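# Move the handle-less battery from the UPS to the spill tray

## Task

The tagged battery has lost its handle. Take it out of the open UPS and place it upright in the spill tray. Two lifting hooks are on the bench and may be used.

## Robot and tools

Robot: two UR7e-type arms, left_arm and right_arm. Each carries a two-finger parallel gripper that opens to 50 mm. The URDF root of left_arm sits at (+0.028, +0.440, 0) m in the scene frame and right_arm at (+0.016, -0.394, 0) m, both yawed very slightly. A camera stand is behind the arms.

Frames: the scene frame has its origin at table-top height, halfway between the nominal bases, with +z up and +x out over the table. left_arm is on the +y side; this is unrelated to image left or right. Each arm reports its gripper pose, velocities and Hand target in its own base frame. Fixed cameras and the table use the scene frame. Reported hand positions can be off by a few cm, more at long reach. Gripper axes: the fingers point along +z and close along x. end_effector_position is the point between the pads, and the fingertips extend 17.5 mm past it. A camera block sticks out about 10 cm toward the gripper's -y and turns with it.

Row layout, shared by execute_actions and move: one flat list of 18 numbers covering both arms, even if only one moves. Order: left dx, dy, dz, rx, ry, rz, position, force_limit, speed, then the same nine for right. All values are in [-1, 1].
- dx..rz are an offset, not a pose. They count from that arm's Hand target as it was when the action or move began, along that arm's base axes. 1.0 = 0.6 m or 180 degrees. rx, ry, rz form a single rotation vector, turning about the Hand target position. A translation longer than 1.0 is scaled down along its direction. All zeros means: go back to the current Hand target.
- position, force_limit and speed are absolute gripper settings. position: +1 is fully open (50 mm), about -0.65 brings the pads together, -1 grips until blocked. force_limit: -1 is about 20 N per pad, 0 about 102 N, +1 about 185 N; the real grip can be up to about 15 N higher. speed: -1 is 20 mm/s, 0 is 85 mm/s, +1 is 150 mm/s. Both start at +1. To leave a gripper unchanged, resend its last three numbers, because 0 is a real command. Changes in force or speed take effect only after position changes by at least 0.01. To soften a grip, open first.

Tools:
- execute_actions(actions, cameras): actions is a list of actions, and each action is a list of up to 15 rows at 1/30 s per step. A shorter action repeats its last row. Every row in an action counts from that action's start pose, not from the row before it. An empty list returns state and images.
- move(target, speed, blend, stop_force, zero, blocking, cameras): drives straight-line paths toward the offset in target. target is one row or up to 15 rows, all counted from the same starting Hand targets. speed is in m/s, 0.002 to 3.6, default 0.25; rotation is capped at twice that in rad/s. blend is a corner radius in m; 0 means stop at each target. stop_force is 3 to 120 N and ends an arm's path when it feels that much resistance. zero (default true) re-zeros the force reading first. blocking=false returns early and cannot be combined with stop_force. A move lasts at most 10 s. Paths do not avoid obstacles or the other arm. The move: line reports the ending (done, off_target, moving, held, fault) and limits (paced = clipped, held = steps withheld).
- wait(seconds 0 to 10), stop(), zoom_image(camera, region [x0, y0, x1, y1], at most 504 x 504 px), zero_wrist_force(arm), read_manual(section), finished_scene(scene = current scene number; cannot be undone).
- Cameras: cam_head_left, cam_head_right, cam_high, cam_low, cam_left_wrist, cam_right_wrist, each 896x504. ["all"] requests every camera.

Results: end_effector_position (m), end_effector_quat_wxyz and velocities in base frame. Hand target is the last commanded pose after clipping. The gripper often stops short of it; send the missing distance as an offset. Orientation commands are clipped to within 32 degrees of the measured orientation. object_status: 0 moving, 1 blocked while opening, 2 blocked while closing (a grip), 3 reached the set opening or pads met (usually nothing held). Opening in mm is roughly (250 - position_measured) * 0.202. Wrist force and torque are given in end-effector axes; a third line shows the peak since the last report. Joint torques include gravity. Joint velocities may read within noise.

Cautions:
- The arms are stiff. Commanding even slightly past a firm contact can cause a fault stop, which freezes the arm for 10 s. Faults trigger at an external force of about 150 N (±25 N) or at joint contact torque of 138 N m (shoulder and elbow) or 25.7 N m (wrist joints).
- Approach contacts slowly, using stop_force. To release a press, command back past the gripper, without stop_force.
- Keep the arms away from each other. Never close one gripper on the other arm's fingers.
- Route paths around, not near, an arm's own base.
- Do not drop parts or let them fall far, and do not release anything while it is moving. Anything left off the table fails the task.
- Loose objects may be nudged by outside pushes, so check with the cameras.
- Motors heat up when holding loads, stretching out or pushing into unreachable poses. MOTOR HOT appears at 70 °C, and brakes engage at 85 °C.

Each tool is called after ">>>" as name(argument=value, ...), one argument or row to a line, values as JSON.

## Session

>>> execute_actions(
  actions=[],
)

Scene clock: 0.00 s.
left_arm: end_effector_position=(+0.4231, +0.1157, +0.1040) position_measured=3 object_status=3 end_effector_quat_wxyz=(+0.023, +0.986, -0.147, +0.079) | right_arm: end_effector_position=(+0.4593, +0.1778, +0.3026) position_measured=3 object_status=3 end_effector_quat_wxyz=(+0.684, +0.338, +0.639, -0.098)
Joint positions: left_arm=[0 -1.623 2.289 -2.385 -1.64 1.862] | right_arm=[4.392 -1.63 -1.97 -2.532 0.311 1.772]
Joint velocities: within noise
Joint torques (N m): no reading
Wrist force (N): no reading
Wrist torque (N m): no reading
Wrist force, peak (N): no reading
Hand target: left_arm +0.4231, +0.1157, +0.1040; +0.023, +0.986, -0.147, +0.079 | right_arm +0.4593, +0.1778, +0.3026; +0.684, +0.338, +0.639, -0.098
Tool commands: left_gripper/position=+1.0 left_gripper/force_limit=+1.0 left_gripper/speed=+1.0 right_gripper/position=+1.0 right_gripper/force_limit=+1.0 right_gripper/speed=+1.0

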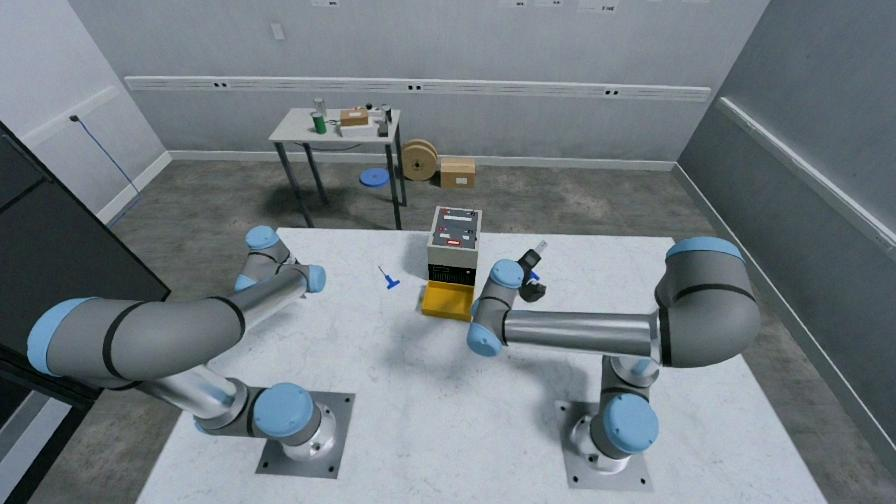

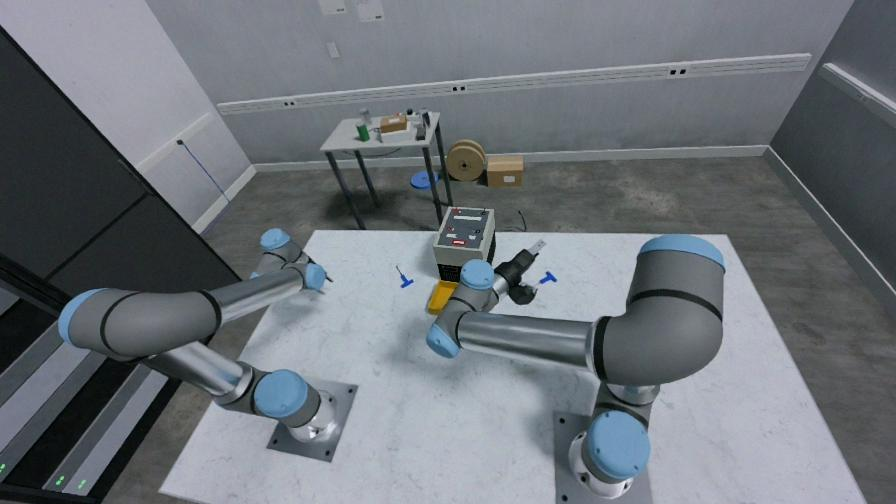

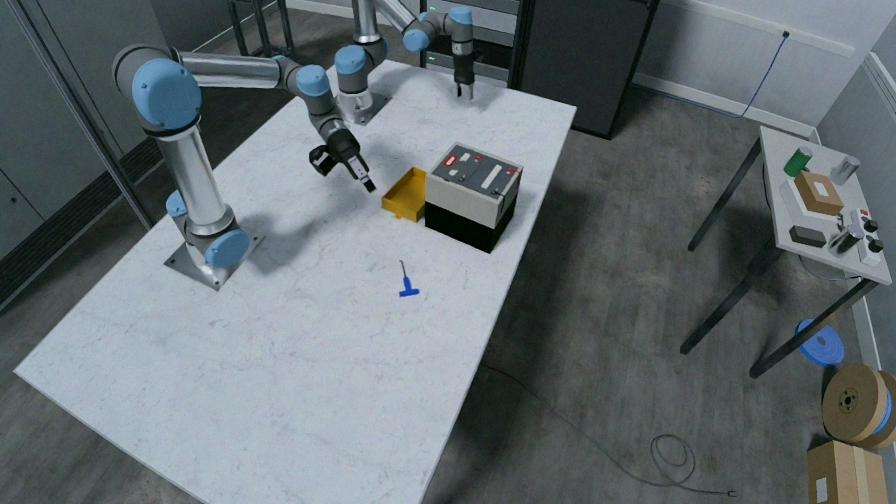

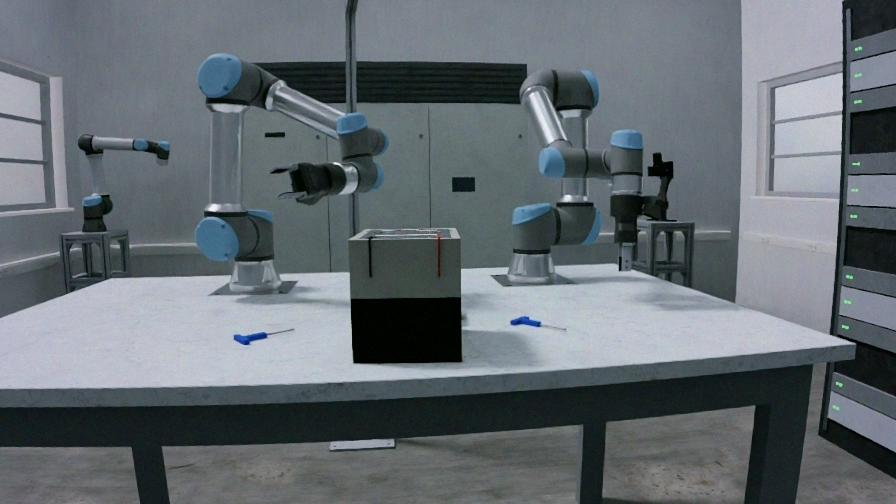

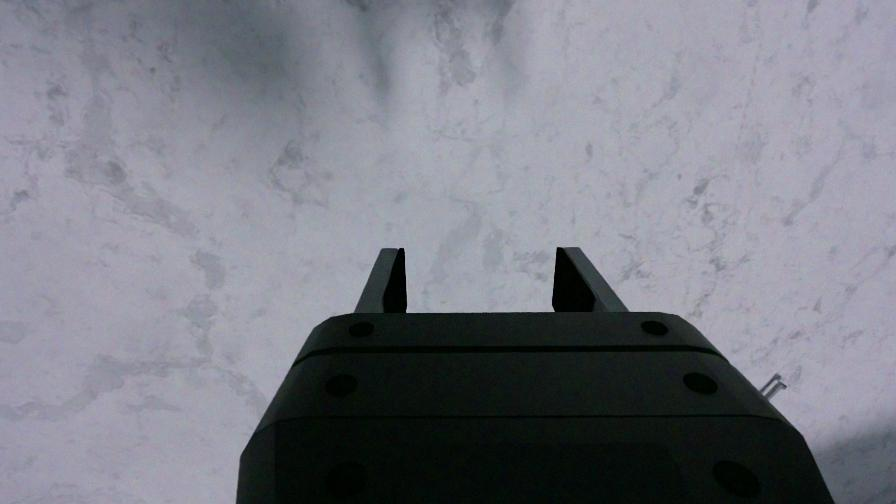

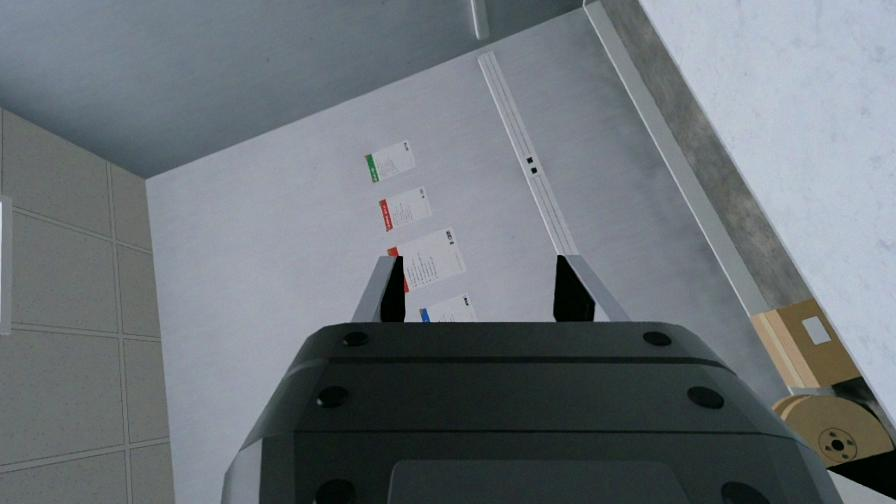

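>>> zoom_image(
  camera="cam_high",
  region=[370, 130, 540, 310],
)

>>> zoom_image(
  camera="cam_head_left",
  region=[360, 190, 570, 330],
)

>>> zoom_image(
  camera="cam_low",
  region=[210, 200, 600, 380],
)

Scaled by 2.800 from the camera's 896x504 image, which has a finer 1280x720 frame.

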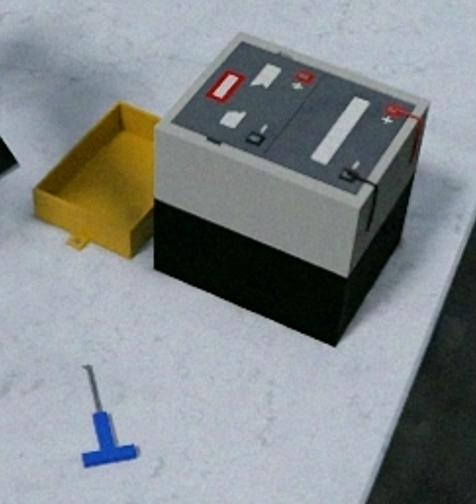

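Scaled by 2.400 from the camera's 896x504 image, which has a finer 1280x720 frame.

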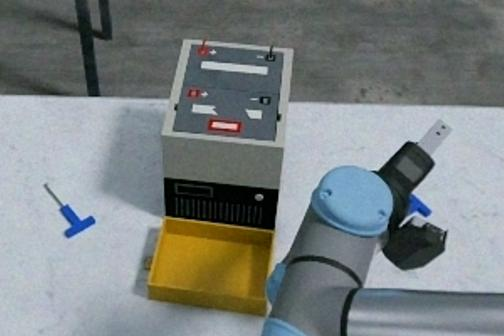

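Scaled by 1.292 from the camera's 896x504 image, which has a finer 1280x720 frame.

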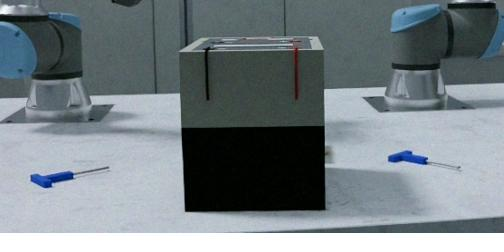

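>>> move(
  target=[0.295,-0.693,0.577,0.0147,0.05,0.094,1,0,1,0.05,-0.10,0.1,0.286,0.393,0,1,0,1],
  speed=0.5,
  cameras=["cam_left_wrist","cam_right_wrist","cam_head_left"],
)

Scene clock: 35.07 s.
left_arm: end_effector_position=(+0.6001, -0.3001, +0.4502) position_measured=3 object_status=3 end_effector_quat_wxyz=(+0.000, +1.000, +0.000, +0.000) | right_arm: end_effector_position=(+0.4893, +0.1179, +0.3626) position_measured=3 object_status=3 end_effector_quat_wxyz=(-0.001, +0.468, +0.884, +0.001)
Joint positions: left_arm=[-0.664 -1.062 0.599 -1.108 -1.571 0.907] | right_arm=[3.645 -1.559 -1.495 -1.658 1.573 -0.093]
Joint torques (N m): left_arm=[-0.25 -38.56 -32.59 -0.72 1.45 -1.36] | right_arm=[-6.03 20.84 29.33 1.53 1.44 -1.48]
Wrist force (N): left_arm=[0.3 0.1 0.0] | right_arm=[0.6 2.0 1.6]
Wrist torque (N m): left_arm=[0.01 -0.07 -0.09] | right_arm=[0.14 -0.03 -0.09]
Wrist force, peak (N): left_arm=[-2.1 -1.9 1.7] | right_arm=[-0.8 2.7 1.5]
Hand target: left_arm +0.6001, -0.3001, +0.4502; +0.000, +1.000, +0.000, +0.000 | right_arm +0.4893, +0.1178, +0.3626; -0.001, +0.468, +0.884, +0.000
Off the commanded pose: left_arm 0.000 m, 0 deg | right_arm 0.000 m, 0 deg.
move: done
Images, in order (width x height): cam_head_left 896x504, cam_left_wrist 896x504, cam_right_wrist 896x504.

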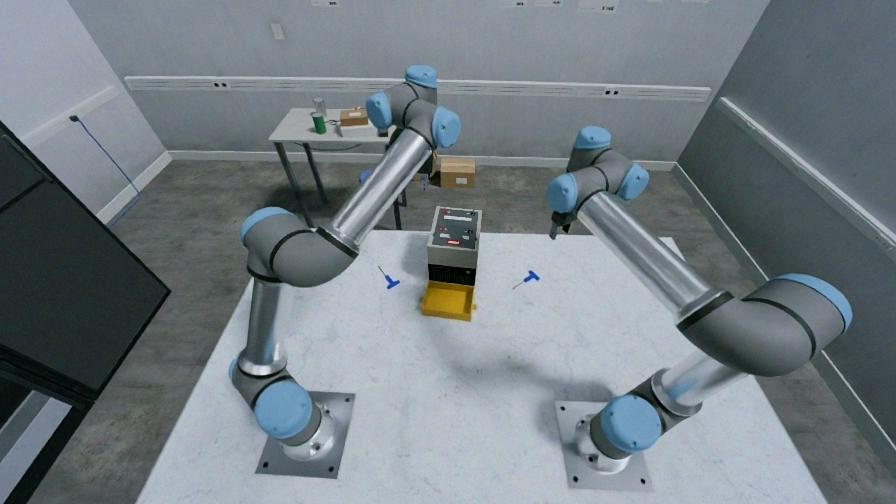

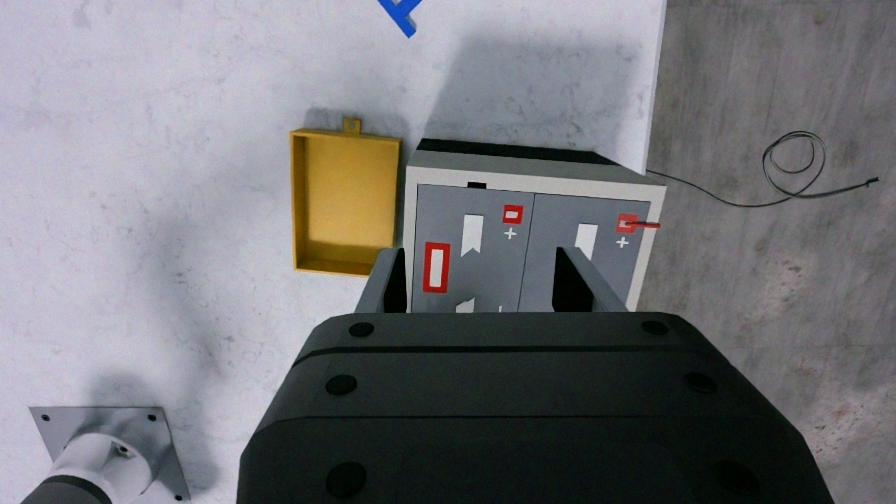

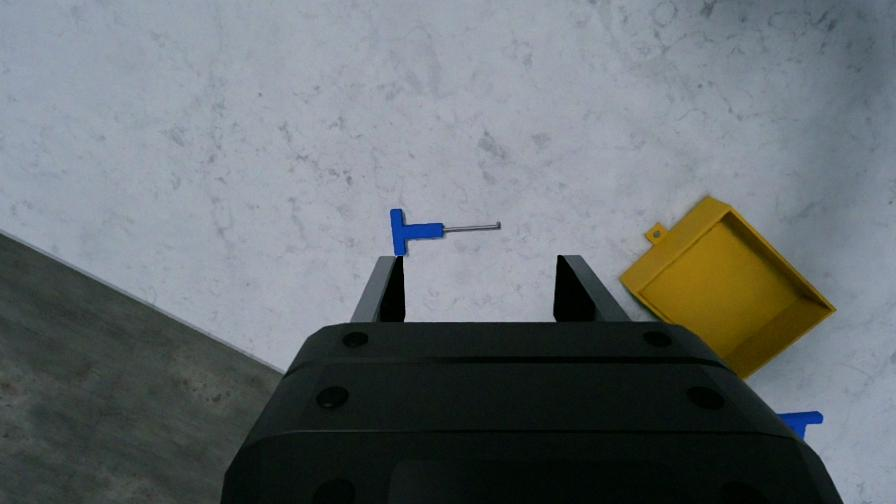

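>>> zoom_image(
  camera="cam_left_wrist",
  region=[280, 100, 680, 320],
)

>>> zoom_image(
  camera="cam_right_wrist",
  region=[370, 190, 530, 270],
)

>>> zoom_image(
  camera="cam_head_left",
  region=[410, 195, 500, 330],
)

Scaled by 1.260 from the camera's 896x504 image, which has a finer 1280x720 frame.

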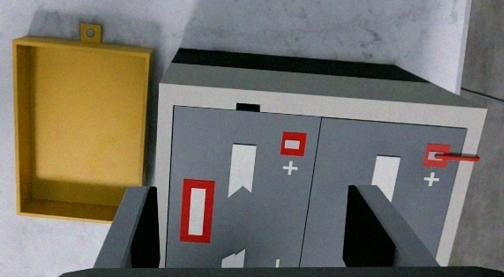

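Scaled by 3.150 from the camera's 896x504 image, which has a finer 1280x720 frame.

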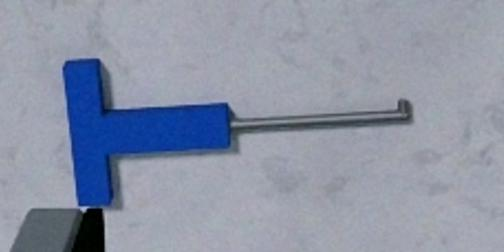

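Scaled by 3.733 from the camera's 896x504 image, which has a finer 1280x720 frame.

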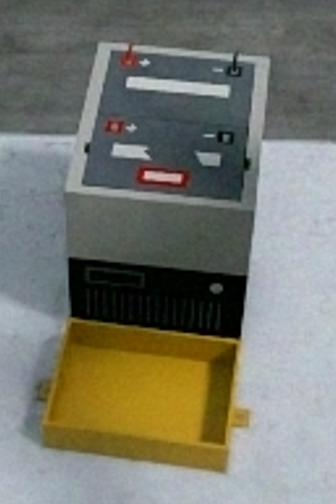

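>>> move(
  target=[0.037,-0.055,-0.25,0,0,0,1,0,1,0.098,0.06,-0.388,0,0,0,1,0,1],
  speed=0.5,
  cameras=["cam_left_wrist","cam_right_wrist"],
)

>>> zoom_image(
  camera="cam_left_wrist",
  region=[370, 100, 570, 300],
)

>>> zoom_image(
  camera="cam_right_wrist",
  region=[320, 120, 600, 320],
)

Scene clock: 86.13 s.
left_arm: end_effector_position=(+0.6223, -0.3332, +0.3002) position_measured=3 object_status=3 end_effector_quat_wxyz=(+0.000, +1.000, +0.000, +0.000) | right_arm: end_effector_position=(+0.5481, +0.1538, +0.1300) position_measured=3 object_status=3 end_effector_quat_wxyz=(-0.001, +0.468, +0.884, +0.001) end_effector_velocity=(+0.000, +0.000, -0.003) end_effector_angular_velocity=(-0.001, +0.002, +0.000)
Joint positions: left_arm=[-0.682 -1.076 1.018 -1.514 -1.57 0.889] | right_arm=[3.651 -1.827 -1.804 -1.081 1.573 -0.088]
Joint velocities: left_arm=[within noise] | right_arm=[-0.001 -0.005 -0.001 0.004 0 -0.001]
Joint torques (N m): left_arm=[7.52 -55.57 -21.66 -4.56 2.86 1.2] | right_arm=[-10.66 27.05 15.44 5.5 -1.15 -2.7]
Wrist force (N): left_arm=[0.2 -0.1 -0.2] | right_arm=[0.5 2.2 2.0]
Wrist torque (N m): left_arm=[-0.01 -0.03 0.02] | right_arm=[0.17 -0.01 -0.06]
Wrist force, peak (N): left_arm=[-0.1 -0.6 -3.0] | right_arm=[0.2 3.8 5.9]
Hand target: left_arm +0.6223, -0.3331, +0.3002; +0.000, +1.000, +0.000, +0.000 | right_arm +0.5481, +0.1538, +0.1298; -0.001, +0.468, +0.884, +0.000
Off the commanded pose: left_arm 0.000 m, 0 deg | right_arm 0.000 m, 0 deg.
move: done
Images, in order (width x height): cam_left_wrist 896x504, cam_right_wrist 896x504.

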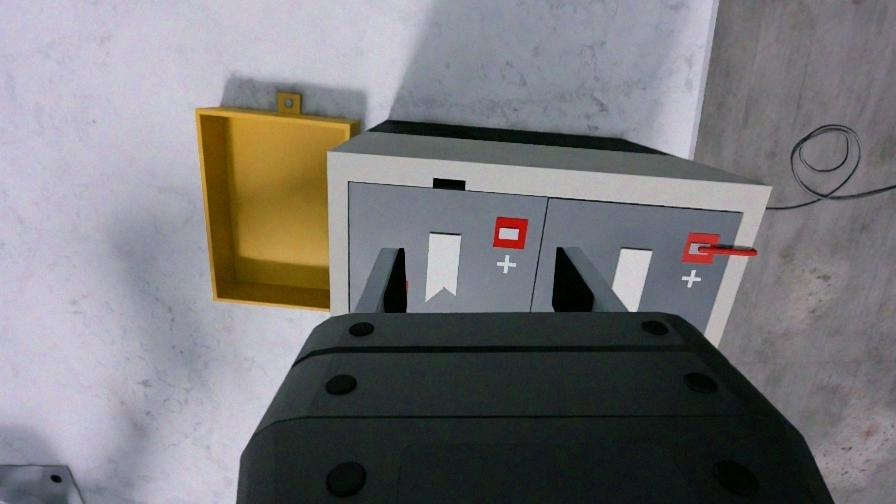

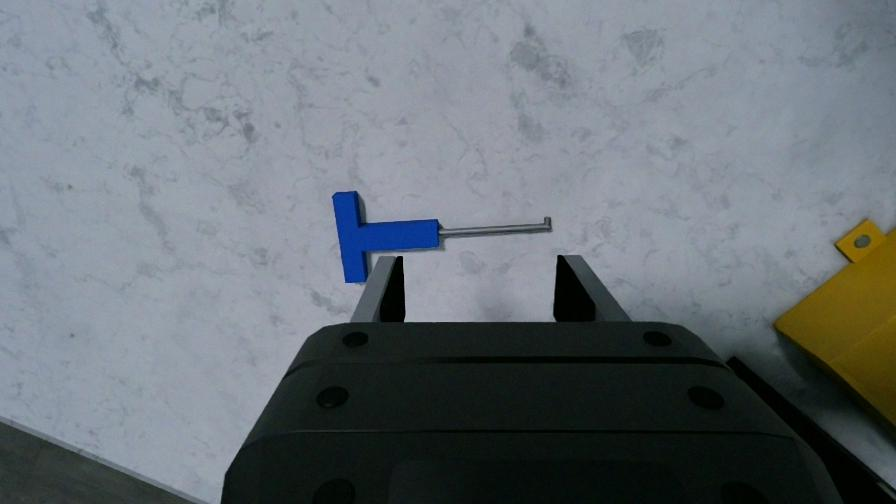

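Scaled by 2.520 from the camera's 896x504 image, which has a finer 1280x720 frame.

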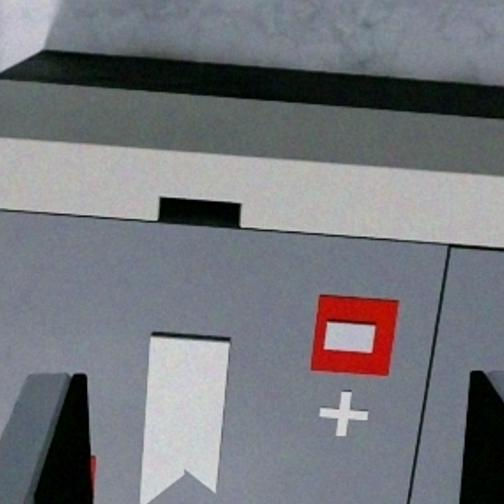

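Scaled by 1.800 from the camera's 896x504 image, which has a finer 1280x720 frame.

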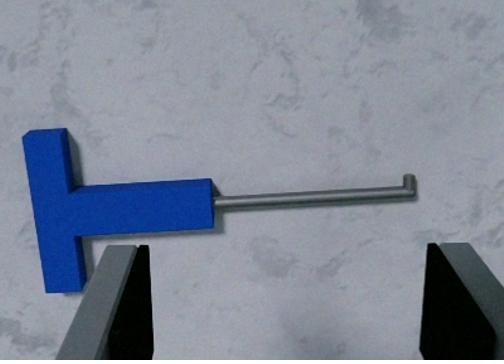

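>>> zoom_image(
  camera="cam_left_wrist",
  region=[425, 170, 475, 200],
)

>>> zoom_image(
  camera="cam_right_wrist",
  region=[500, 200, 570, 245],
)

Scaled by 10.080 from the camera's 896x504 image, which has a finer 1280x720 frame.

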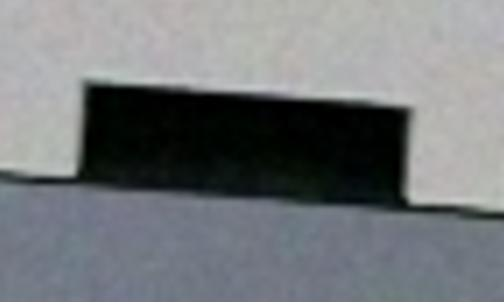

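Scaled by 7.200 from the camera's 896x504 image, which has a finer 1280x720 frame.

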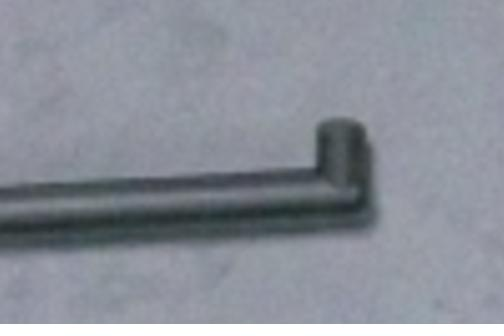

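>>> move(
  target=[-0.128,0.347,-0.195,0,0,0,1,0,1,0.07,0.277,0.30,0,0,0.31,1,0,1],
  speed=0.5,
  cameras=["cam_left_wrist","cam_right_wrist"],
)

>>> zoom_image(
  camera="cam_right_wrist",
  region=[350, 130, 600, 280],
)

>>> zoom_image(
  camera="cam_left_wrist",
  region=[350, 130, 600, 280],
)

Scene clock: 132.67 s.
left_arm: end_effector_position=(+0.5456, -0.1249, +0.1833) position_measured=3 object_status=3 end_effector_quat_wxyz=(+0.000, +1.000, +0.000, +0.001) | right_arm: end_effector_position=(+0.5901, +0.3201, +0.3097) position_measured=3 object_status=3 end_effector_quat_wxyz=(-0.001, +0.000, +1.000, +0.000) end_effector_velocity=(+0.001, +0.001, +0.002) end_effector_angular_velocity=(+0.003, -0.004, +0.002)
Joint positions: left_arm=[-0.466 -1.39 1.75 -1.932 -1.57 1.105] | right_arm=[3.838 -1.974 -1.127 -1.612 1.572 -0.874]
Joint velocities: left_arm=[within noise] | right_arm=[0 -0.001 0.005 0 0 -0.002]
Joint torques (N m): left_arm=[-2.43 -23.08 -19.87 -1.91 -2.54 0.13] | right_arm=[-10.47 49.32 29.84 3.23 0.4 -1.74]
Wrist force (N): left_arm=[0.2 -0.2 -0.2] | right_arm=[0.6 2.4 1.9]
Wrist torque (N m): left_arm=[-0.07 -0.06 0.02] | right_arm=[0.20 -0.05 -0.11]
Wrist force, peak (N): left_arm=[1.1 2.1 -1.4] | right_arm=[0.3 4.3 0.4]
Hand target: left_arm +0.5455, -0.1249, +0.1832; +0.000, +1.000, +0.000, +0.000 | right_arm +0.5901, +0.3200, +0.3098; -0.001, +0.000, +1.000, +0.000
Off the commanded pose: left_arm 0.000 m, 0 deg | right_arm 0.000 m, 0 deg.
move: done
Images, in order (width x height): cam_left_wrist 896x504, cam_right_wrist 896x504.

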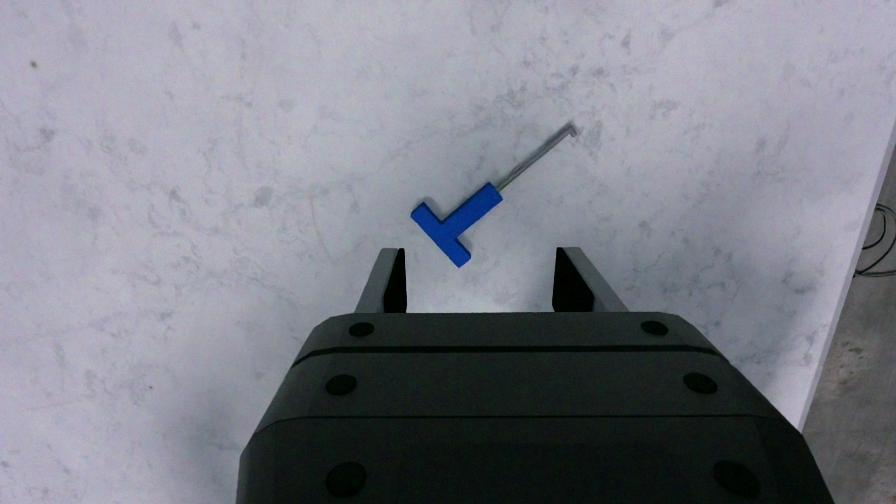

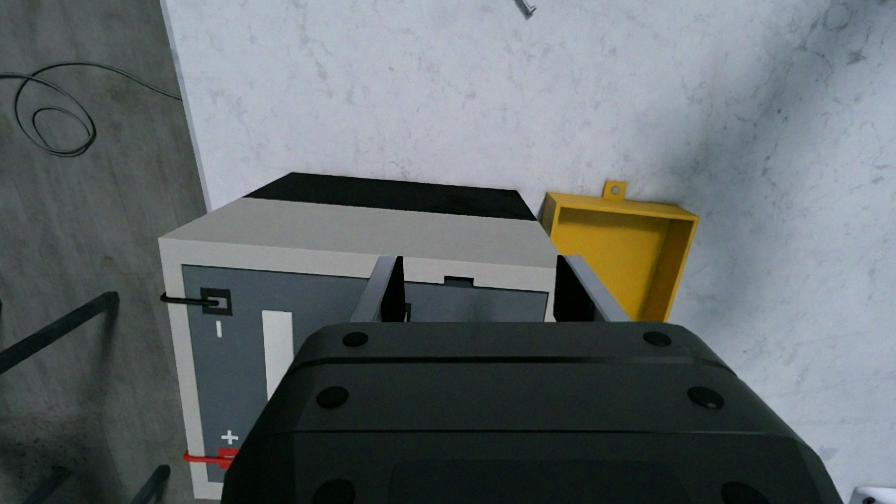

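Scaled by 2.016 from the camera's 896x504 image, which has a finer 1280x720 frame.

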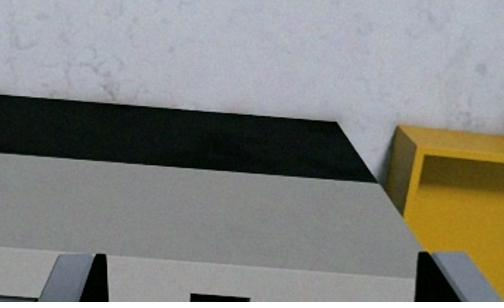

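Scaled by 2.016 from the camera's 896x504 image, which has a finer 1280x720 frame.

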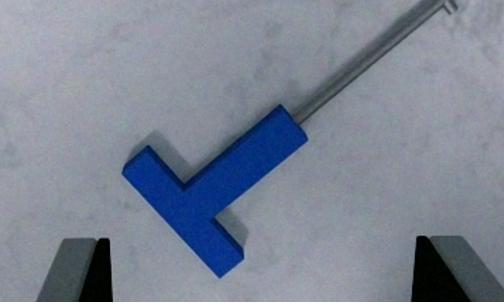

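>>> zoom_image(
  camera="cam_left_wrist",
  region=[545, 110, 600, 150],
)

Scaled by 9.164 from the camera's 896x504 image, which has a finer 1280x720 frame.

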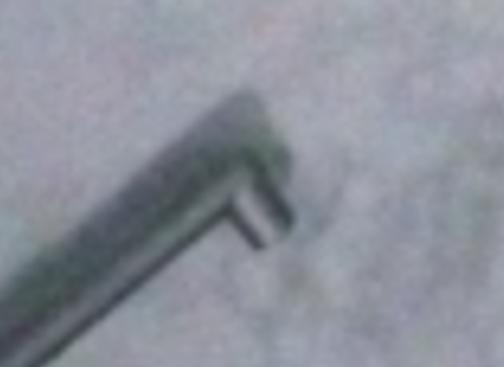

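>>> move(
  target=[
    [0.004,-0.032,-0.05,0.104,-0.049,-0.135,1,0,1,-0.008,-0.2,-0.1,-0.0459,0.1372,-0.377,1,0,1],
    [0.004,-0.032,-0.139,0.2074,-0.0982,-0.2699,1,0,1,-0.008,-0.3207,-0.333,-0.0917,0.2744,-0.754,1,0,1],
  ],
  speed=0.6,
  blend=0.05,
  cameras=["cam_left_wrist","cam_right_wrist"],
)

Scene clock: 240.80 s.
left_arm: end_effector_position=(+0.5479, -0.1441, +0.0997) position_measured=3 object_status=3 end_effector_quat_wxyz=(-0.309, +0.849, -0.403, +0.147) | right_arm: end_effector_position=(+0.5853, +0.1275, +0.1101) position_measured=3 object_status=3 end_effector_quat_wxyz=(-0.325, +0.891, +0.297, -0.107)
Joint positions: left_arm=[-0.814 -1.336 2.145 -2.44 -0.875 1.664] | right_arm=[3.329 -2.139 -1.473 -1.453 2.187 1.001]
Joint torques (N m): left_arm=[8.16 -39.46 -25.58 -2.36 -0.91 0.2] | right_arm=[11.25 52.63 18.97 2.94 0.34 1.81]
Wrist force (N): left_arm=[-0.4 1.1 0.8] | right_arm=[-0.2 1.8 1.1]
Wrist torque (N m): left_arm=[0.22 0.11 0.07] | right_arm=[0.19 0.11 -0.09]
Wrist force, peak (N): left_arm=[-0.5 1.7 1.2] | right_arm=[0.9 3.4 1.4]
Hand target: left_arm +0.5479, -0.1441, +0.0998; -0.309, +0.849, -0.403, +0.147 | right_arm +0.5853, +0.1276, +0.1100; -0.325, +0.891, +0.297, -0.107
Off the commanded pose: left_arm 0.000 m, 0 deg | right_arm 0.000 m, 0 deg.
move: done
Images, in order (width x height): cam_left_wrist 896x504, cam_right_wrist 896x504.

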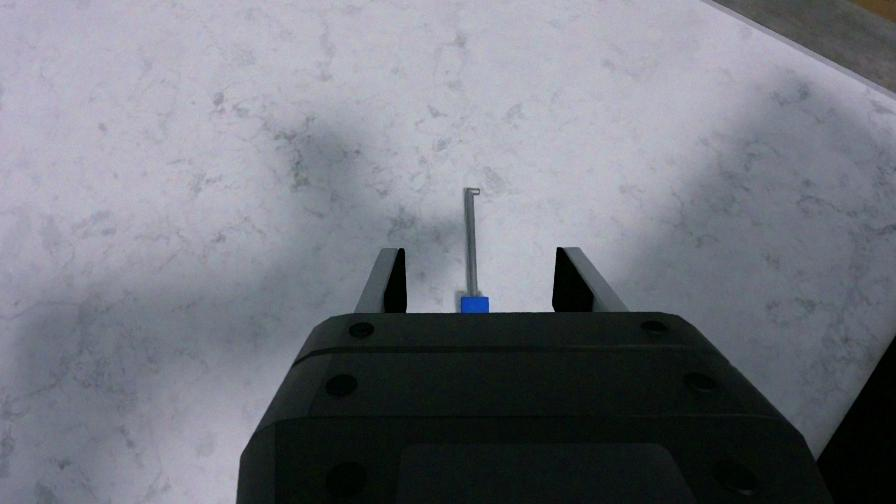

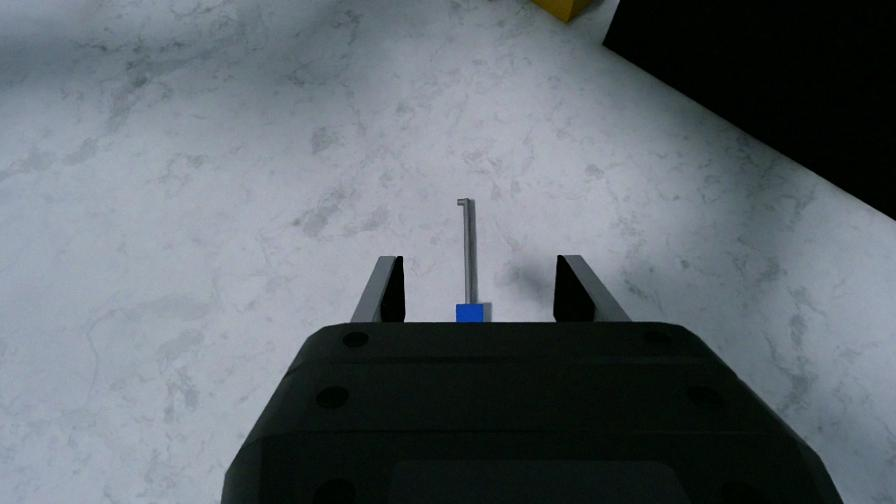

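>>> move(
  target=[0.0042,-0.005,-0.127,0,0,0,1,0,1,0.004,0.003,-0.1443,0,0,0,1,0,1],
  speed=0.08,
  stop_force=8,
)

>>> execute_actions(
  actions=[
    [[0,0,0,0,0,0,-1,-0.6,0,0,0,0,0,0,0,-1,-0.6,0]],
    [[0,0,0,0,0,0,-1,-0.6,0,0,0,0,0,0,0,-1,-0.6,0]],
  ],
  cameras=["cam_left_wrist","cam_right_wrist"],
)

Scene clock: 256.80 s.
left_arm: end_effector_position=(+0.5504, -0.1471, +0.0236) position_measured=3 object_status=3 end_effector_quat_wxyz=(-0.309, +0.849, -0.403, +0.147) | right_arm: end_effector_position=(+0.5877, +0.1294, +0.0234) position_measured=3 object_status=3 end_effector_quat_wxyz=(-0.325, +0.891, +0.297, -0.107)
Joint positions: left_arm=[-0.815 -1.158 2.185 -2.658 -0.875 1.664] | right_arm=[3.331 -2.252 -1.536 -1.275 2.187 1.004]
Joint torques (N m): left_arm=[7.64 -35.15 -23.33 -5.22 4.45 1.14] | right_arm=[6.29 59.14 24.93 3.69 2.13 1.39]
Wrist force (N): left_arm=[-0.3 1.0 0.9] | right_arm=[-0.2 1.9 0.9]
Wrist torque (N m): left_arm=[0.23 0.07 0.02] | right_arm=[0.20 0.12 -0.19]
Wrist force, peak (N): left_arm=[-0.5 1.9 1.9] | right_arm=[-0.1 2.8 2.3]
Hand target: left_arm +0.5504, -0.1471, +0.0236; -0.309, +0.849, -0.403, +0.147 | right_arm +0.5877, +0.1294, +0.0234; -0.325, +0.891, +0.297, -0.107
Off the commanded pose: left_arm 0.000 m, 0 deg | right_arm 0.000 m, 0 deg.
move: done

Scene clock: 258.00 s.
left_arm: end_effector_position=(+0.5504, -0.1471, +0.0236) position_measured=188 object_status=2 end_effector_quat_wxyz=(-0.309, +0.849, -0.403, +0.147) | right_arm: end_effector_position=(+0.5877, +0.1294, +0.0234) position_measured=186 object_status=2 end_effector_quat_wxyz=(-0.325, +0.891, +0.297, -0.107)
Joint positions: left_arm=[-0.815 -1.158 2.185 -2.658 -0.875 1.664] | right_arm=[3.331 -2.252 -1.536 -1.275 2.187 1.004]
Joint torques (N m): left_arm=[6.69 -29.47 -20.53 -4.35 3.95 0.6] | right_arm=[-0.72 58.17 22.88 4.2 0.76 -0.14]
Wrist force (N): left_arm=[-0.3 1.3 1.0] | right_arm=[-0.2 1.9 1.2]
Wrist torque (N m): left_arm=[0.23 0.07 0.01] | right_arm=[0.19 0.12 -0.19]
Wrist force, peak (N): left_arm=[-0.4 1.6 1.3] | right_arm=[0.0 2.2 1.4]
Hand target: left_arm +0.5504, -0.1471, +0.0236; -0.309, +0.849, -0.403, +0.147 | right_arm +0.5877, +0.1294, +0.0234; -0.325, +0.891, +0.297, -0.107
Off the commanded pose: left_arm 0.000 m, 0 deg | right_arm 0.000 m, 0 deg.
Step readings (end_effector_position of left_arm | right_arm):
0: (+0.5504, -0.1471, +0.0236) | (+0.5877, +0.1294, +0.0234)
1: (+0.5504, -0.1471, +0.0236) | (+0.5877, +0.1294, +0.0234)
2: (+0.5504, -0.1471, +0.0236) | (+0.5877, +0.1294, +0.0234)
4: (+0.5504, -0.1471, +0.0236) | (+0.5877, +0.1294, +0.0234)
8: (+0.5504, -0.1471, +0.0236) | (+0.5877, +0.1294, +0.0234)
15: (+0.5504, -0.1471, +0.0236) | (+0.5877, +0.1294, +0.0234)
16: (+0.5504, -0.1471, +0.0236) | (+0.5877, +0.1294, +0.0234)
17: (+0.5504, -0.1471, +0.0236) | (+0.5877, +0.1294, +0.0234)
19: (+0.5504, -0.1471, +0.0236) | (+0.5877, +0.1294, +0.0234)
23: (+0.5504, -0.1471, +0.0236) | (+0.5877, +0.1294, +0.0234)
30: (+0.5504, -0.1471, +0.0236) | (+0.5877, +0.1294, +0.0234)
Images, in order (width x height): cam_left_wrist 896x504, cam_right_wrist 896x504.

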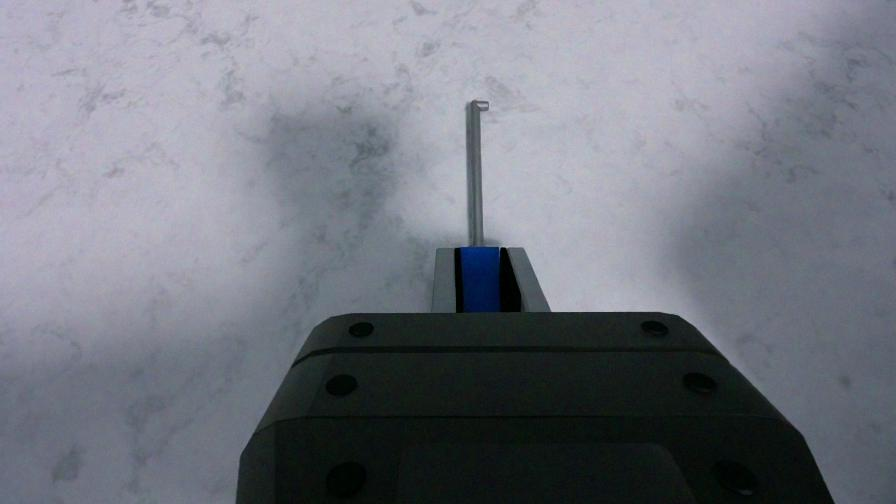

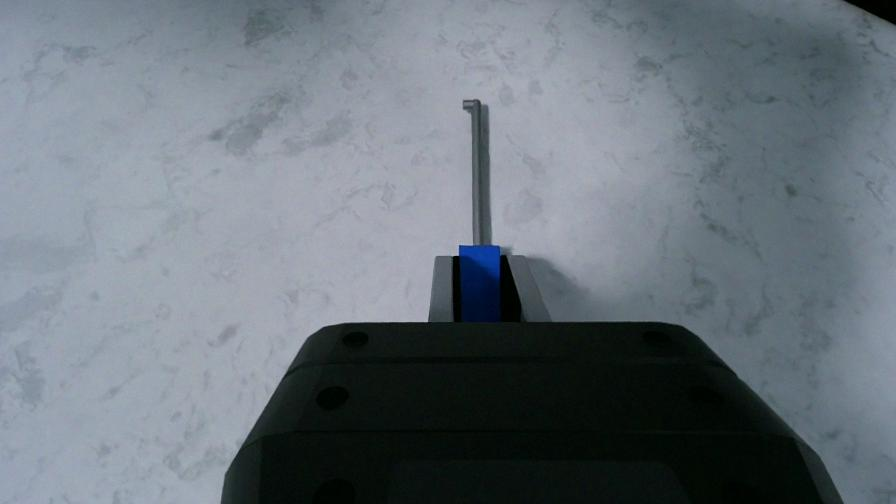

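>>> move(
  target=[
    [0,0,0.45,0,0,0,-1,-0.6,0,0,0,0.45,0,0,0,-1,-0.6,0],
    [0.1012,-0.2477,0.5107,-0.4537,0.2359,0.2017,-1,-0.6,0,0.0078,0.347,0.511,0.1720,-0.5884,0.5737,-1,-0.6,0],
  ],
  speed=0.6,
  blend=0.04,
  cameras=["cam_left_wrist","cam_right_wrist","cam_head_left","cam_high"],
)

>>> zoom_image(
  camera="cam_left_wrist",
  region=[400, 60, 560, 150],
)

>>> zoom_image(
  camera="cam_right_wrist",
  region=[400, 60, 560, 150],
)

Scene clock: 288.03 s.
left_arm: end_effector_position=(+0.6112, -0.2956, +0.3298) position_measured=188 object_status=2 end_effector_quat_wxyz=(+0.422, +0.906, -0.034, -0.015) | right_arm: end_effector_position=(+0.5924, +0.3377, +0.3300) position_measured=186 object_status=2 end_effector_quat_wxyz=(+0.015, +0.034, +0.906, +0.422)
Joint positions: left_arm=[-0.367 -1.222 1.475 -2.156 -2.393 1.132] | right_arm=[3.605 -1.863 -1.602 -0.7 2.289 -0.822]
Joint torques (N m): left_arm=[-8.96 -51.94 -35.18 -3.72 -1.44 -0.97] | right_arm=[-10.69 49.48 18.34 3.17 0.6 -1.51]
Wrist force (N): left_arm=[0.4 0.5 -1.9] | right_arm=[0.7 0.9 2.5]
Wrist torque (N m): left_arm=[0.05 -0.08 -0.15] | right_arm=[0.02 -0.10 0.02]
Wrist force, peak (N): left_arm=[0.0 4.7 4.7] | right_arm=[-0.1 5.7 5.0]
Hand target: left_arm +0.6112, -0.2957, +0.3300; +0.422, +0.906, -0.034, -0.015 | right_arm +0.5924, +0.3376, +0.3300; +0.015, +0.034, +0.906, +0.422
Off the commanded pose: left_arm 0.000 m, 0 deg | right_arm 0.000 m, 0 deg.
move: done
Images, in order (width x height): cam_head_left 896x504, cam_high 896x504, cam_left_wrist 896x504, cam_right_wrist 896x504.

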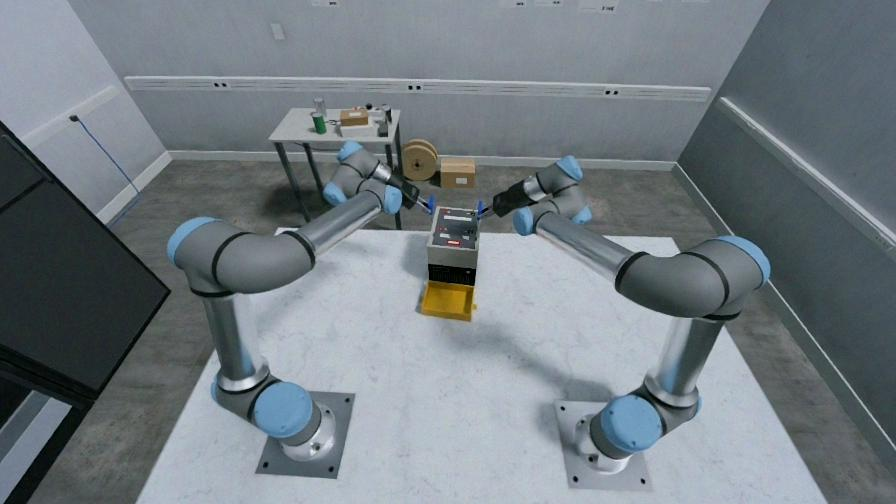

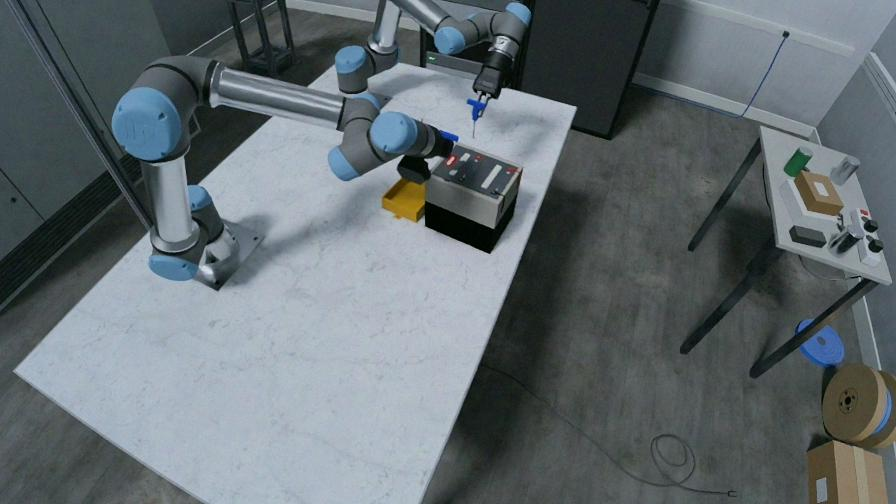

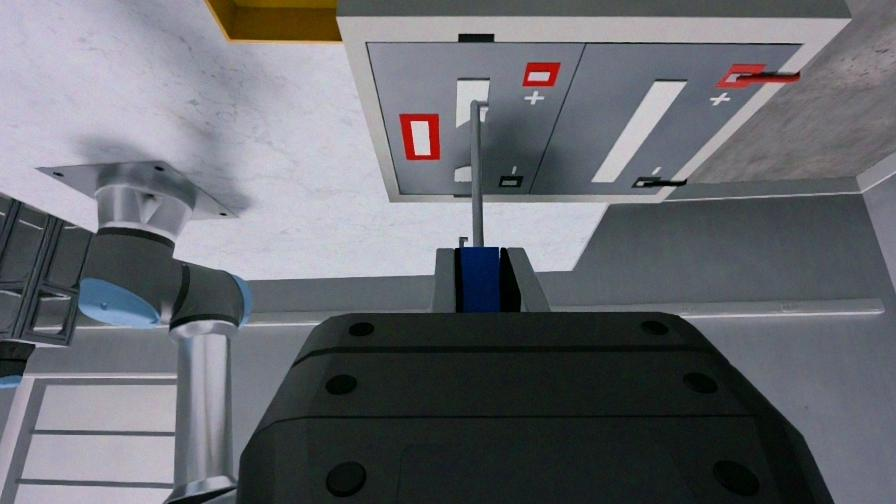

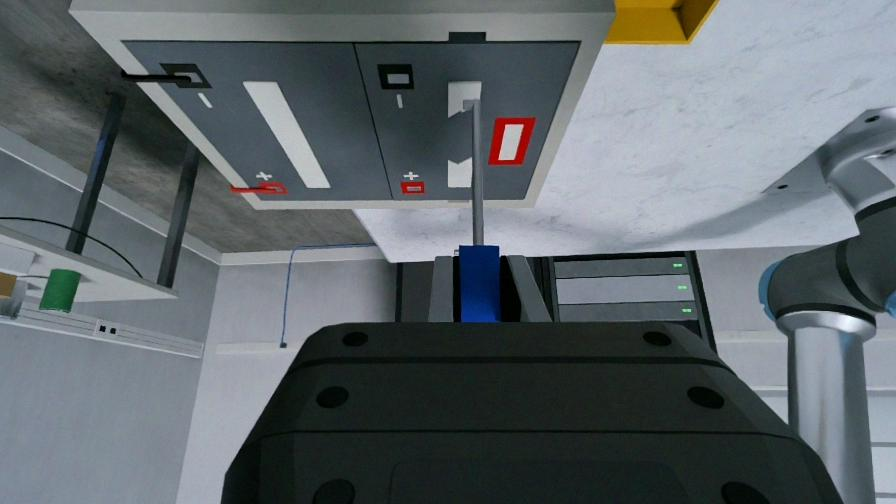

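Scaled by 3.150 from the camera's 896x504 image, which has a finer 1280x720 frame.

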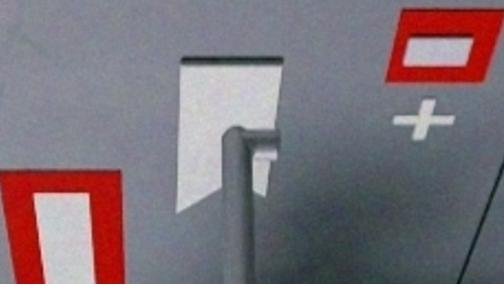

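Scaled by 3.150 from the camera's 896x504 image, which has a finer 1280x720 frame.

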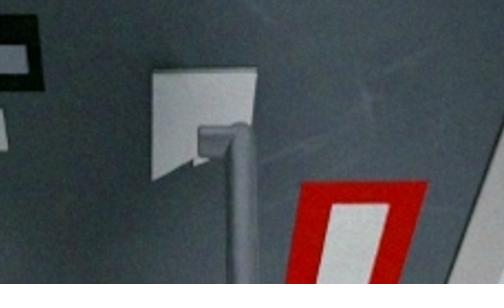

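>>> move(
  target=[-0.001,-0.001,-0.0455,0,0,0,-1,-0.6,0,0.001,0.0017,-0.0458,0,0,0,-1,-0.6,0],
  speed=0.1,
  stop_force=6,
  cameras=["cam_left_wrist","cam_right_wrist"],
)

>>> zoom_image(
  camera="cam_left_wrist",
  region=[440, 70, 520, 130],
)

>>> zoom_image(
  camera="cam_right_wrist",
  region=[440, 70, 520, 130],
)

Scene clock: 311.83 s.
left_arm: end_effector_position=(+0.6105, -0.2963, +0.3027) position_measured=188 object_status=2 end_effector_quat_wxyz=(+0.422, +0.906, -0.034, -0.015) | right_arm: end_effector_position=(+0.5930, +0.3386, +0.3025) position_measured=186 object_status=2 end_effector_quat_wxyz=(+0.015, +0.034, +0.906, +0.422)
Joint positions: left_arm=[-0.368 -1.205 1.524 -2.223 -2.393 1.13] | right_arm=[3.606 -1.888 -1.644 -0.633 2.289 -0.821]
Joint torques (N m): left_arm=[-1.64 -52.51 -34.8 -3.11 0.93 0.86] | right_arm=[11.91 49.42 29.19 3.87 0.57 0.79]
Wrist force (N): left_arm=[0.4 0.3 -1.8] | right_arm=[0.6 1.1 2.5]
Wrist torque (N m): left_arm=[0.03 -0.11 0.01] | right_arm=[0.05 -0.10 0.02]
Wrist force, peak (N): left_arm=[0.5 1.7 -3.0] | right_arm=[0.9 0.0 3.4]
Hand target: left_arm +0.6106, -0.2963, +0.3027; +0.422, +0.906, -0.034, -0.015 | right_arm +0.5930, +0.3386, +0.3025; +0.015, +0.034, +0.906, +0.422
Off the commanded pose: left_arm 0.000 m, 0 deg | right_arm 0.000 m, 0 deg.
move: done
Images, in order (width x height): cam_left_wrist 896x504, cam_right_wrist 896x504.

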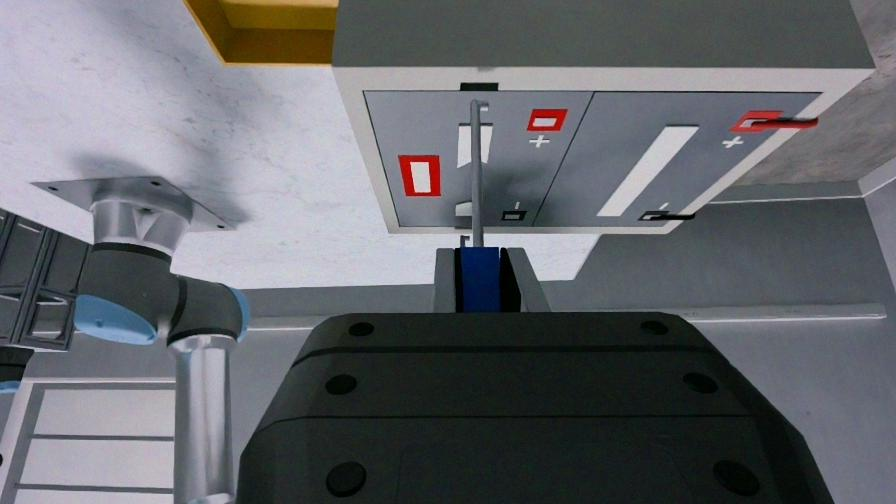

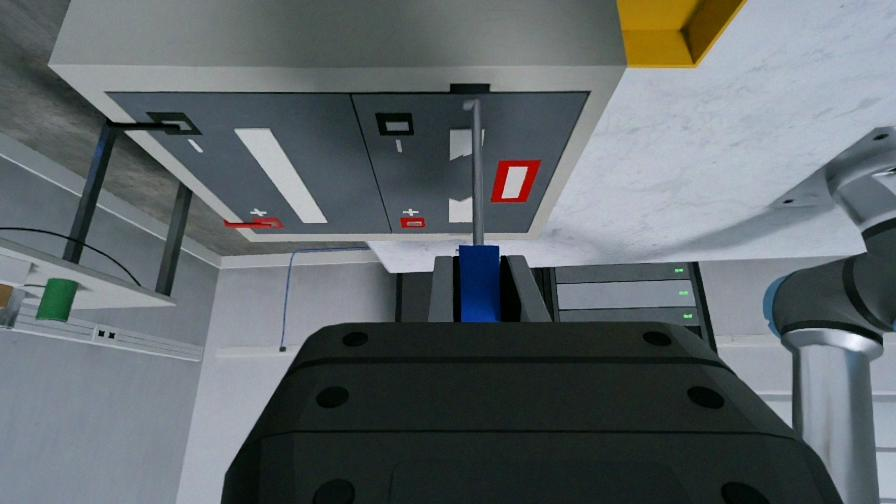

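Scaled by 6.300 from the camera's 896x504 image, which has a finer 1280x720 frame.

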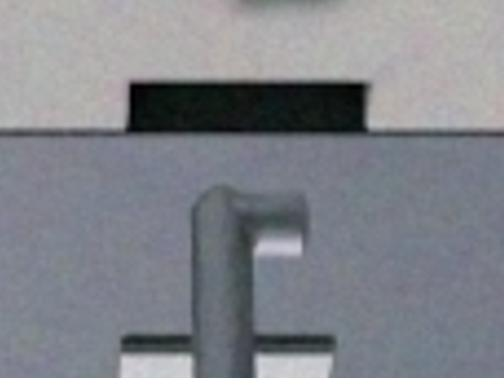

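Scaled by 6.300 from the camera's 896x504 image, which has a finer 1280x720 frame.

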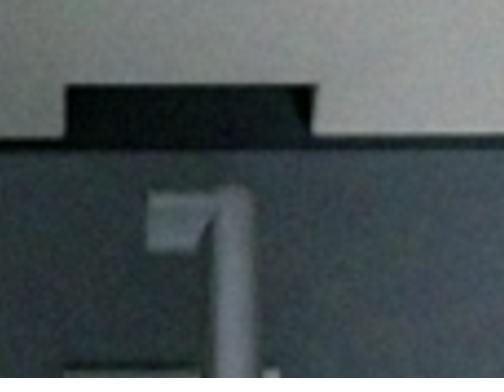

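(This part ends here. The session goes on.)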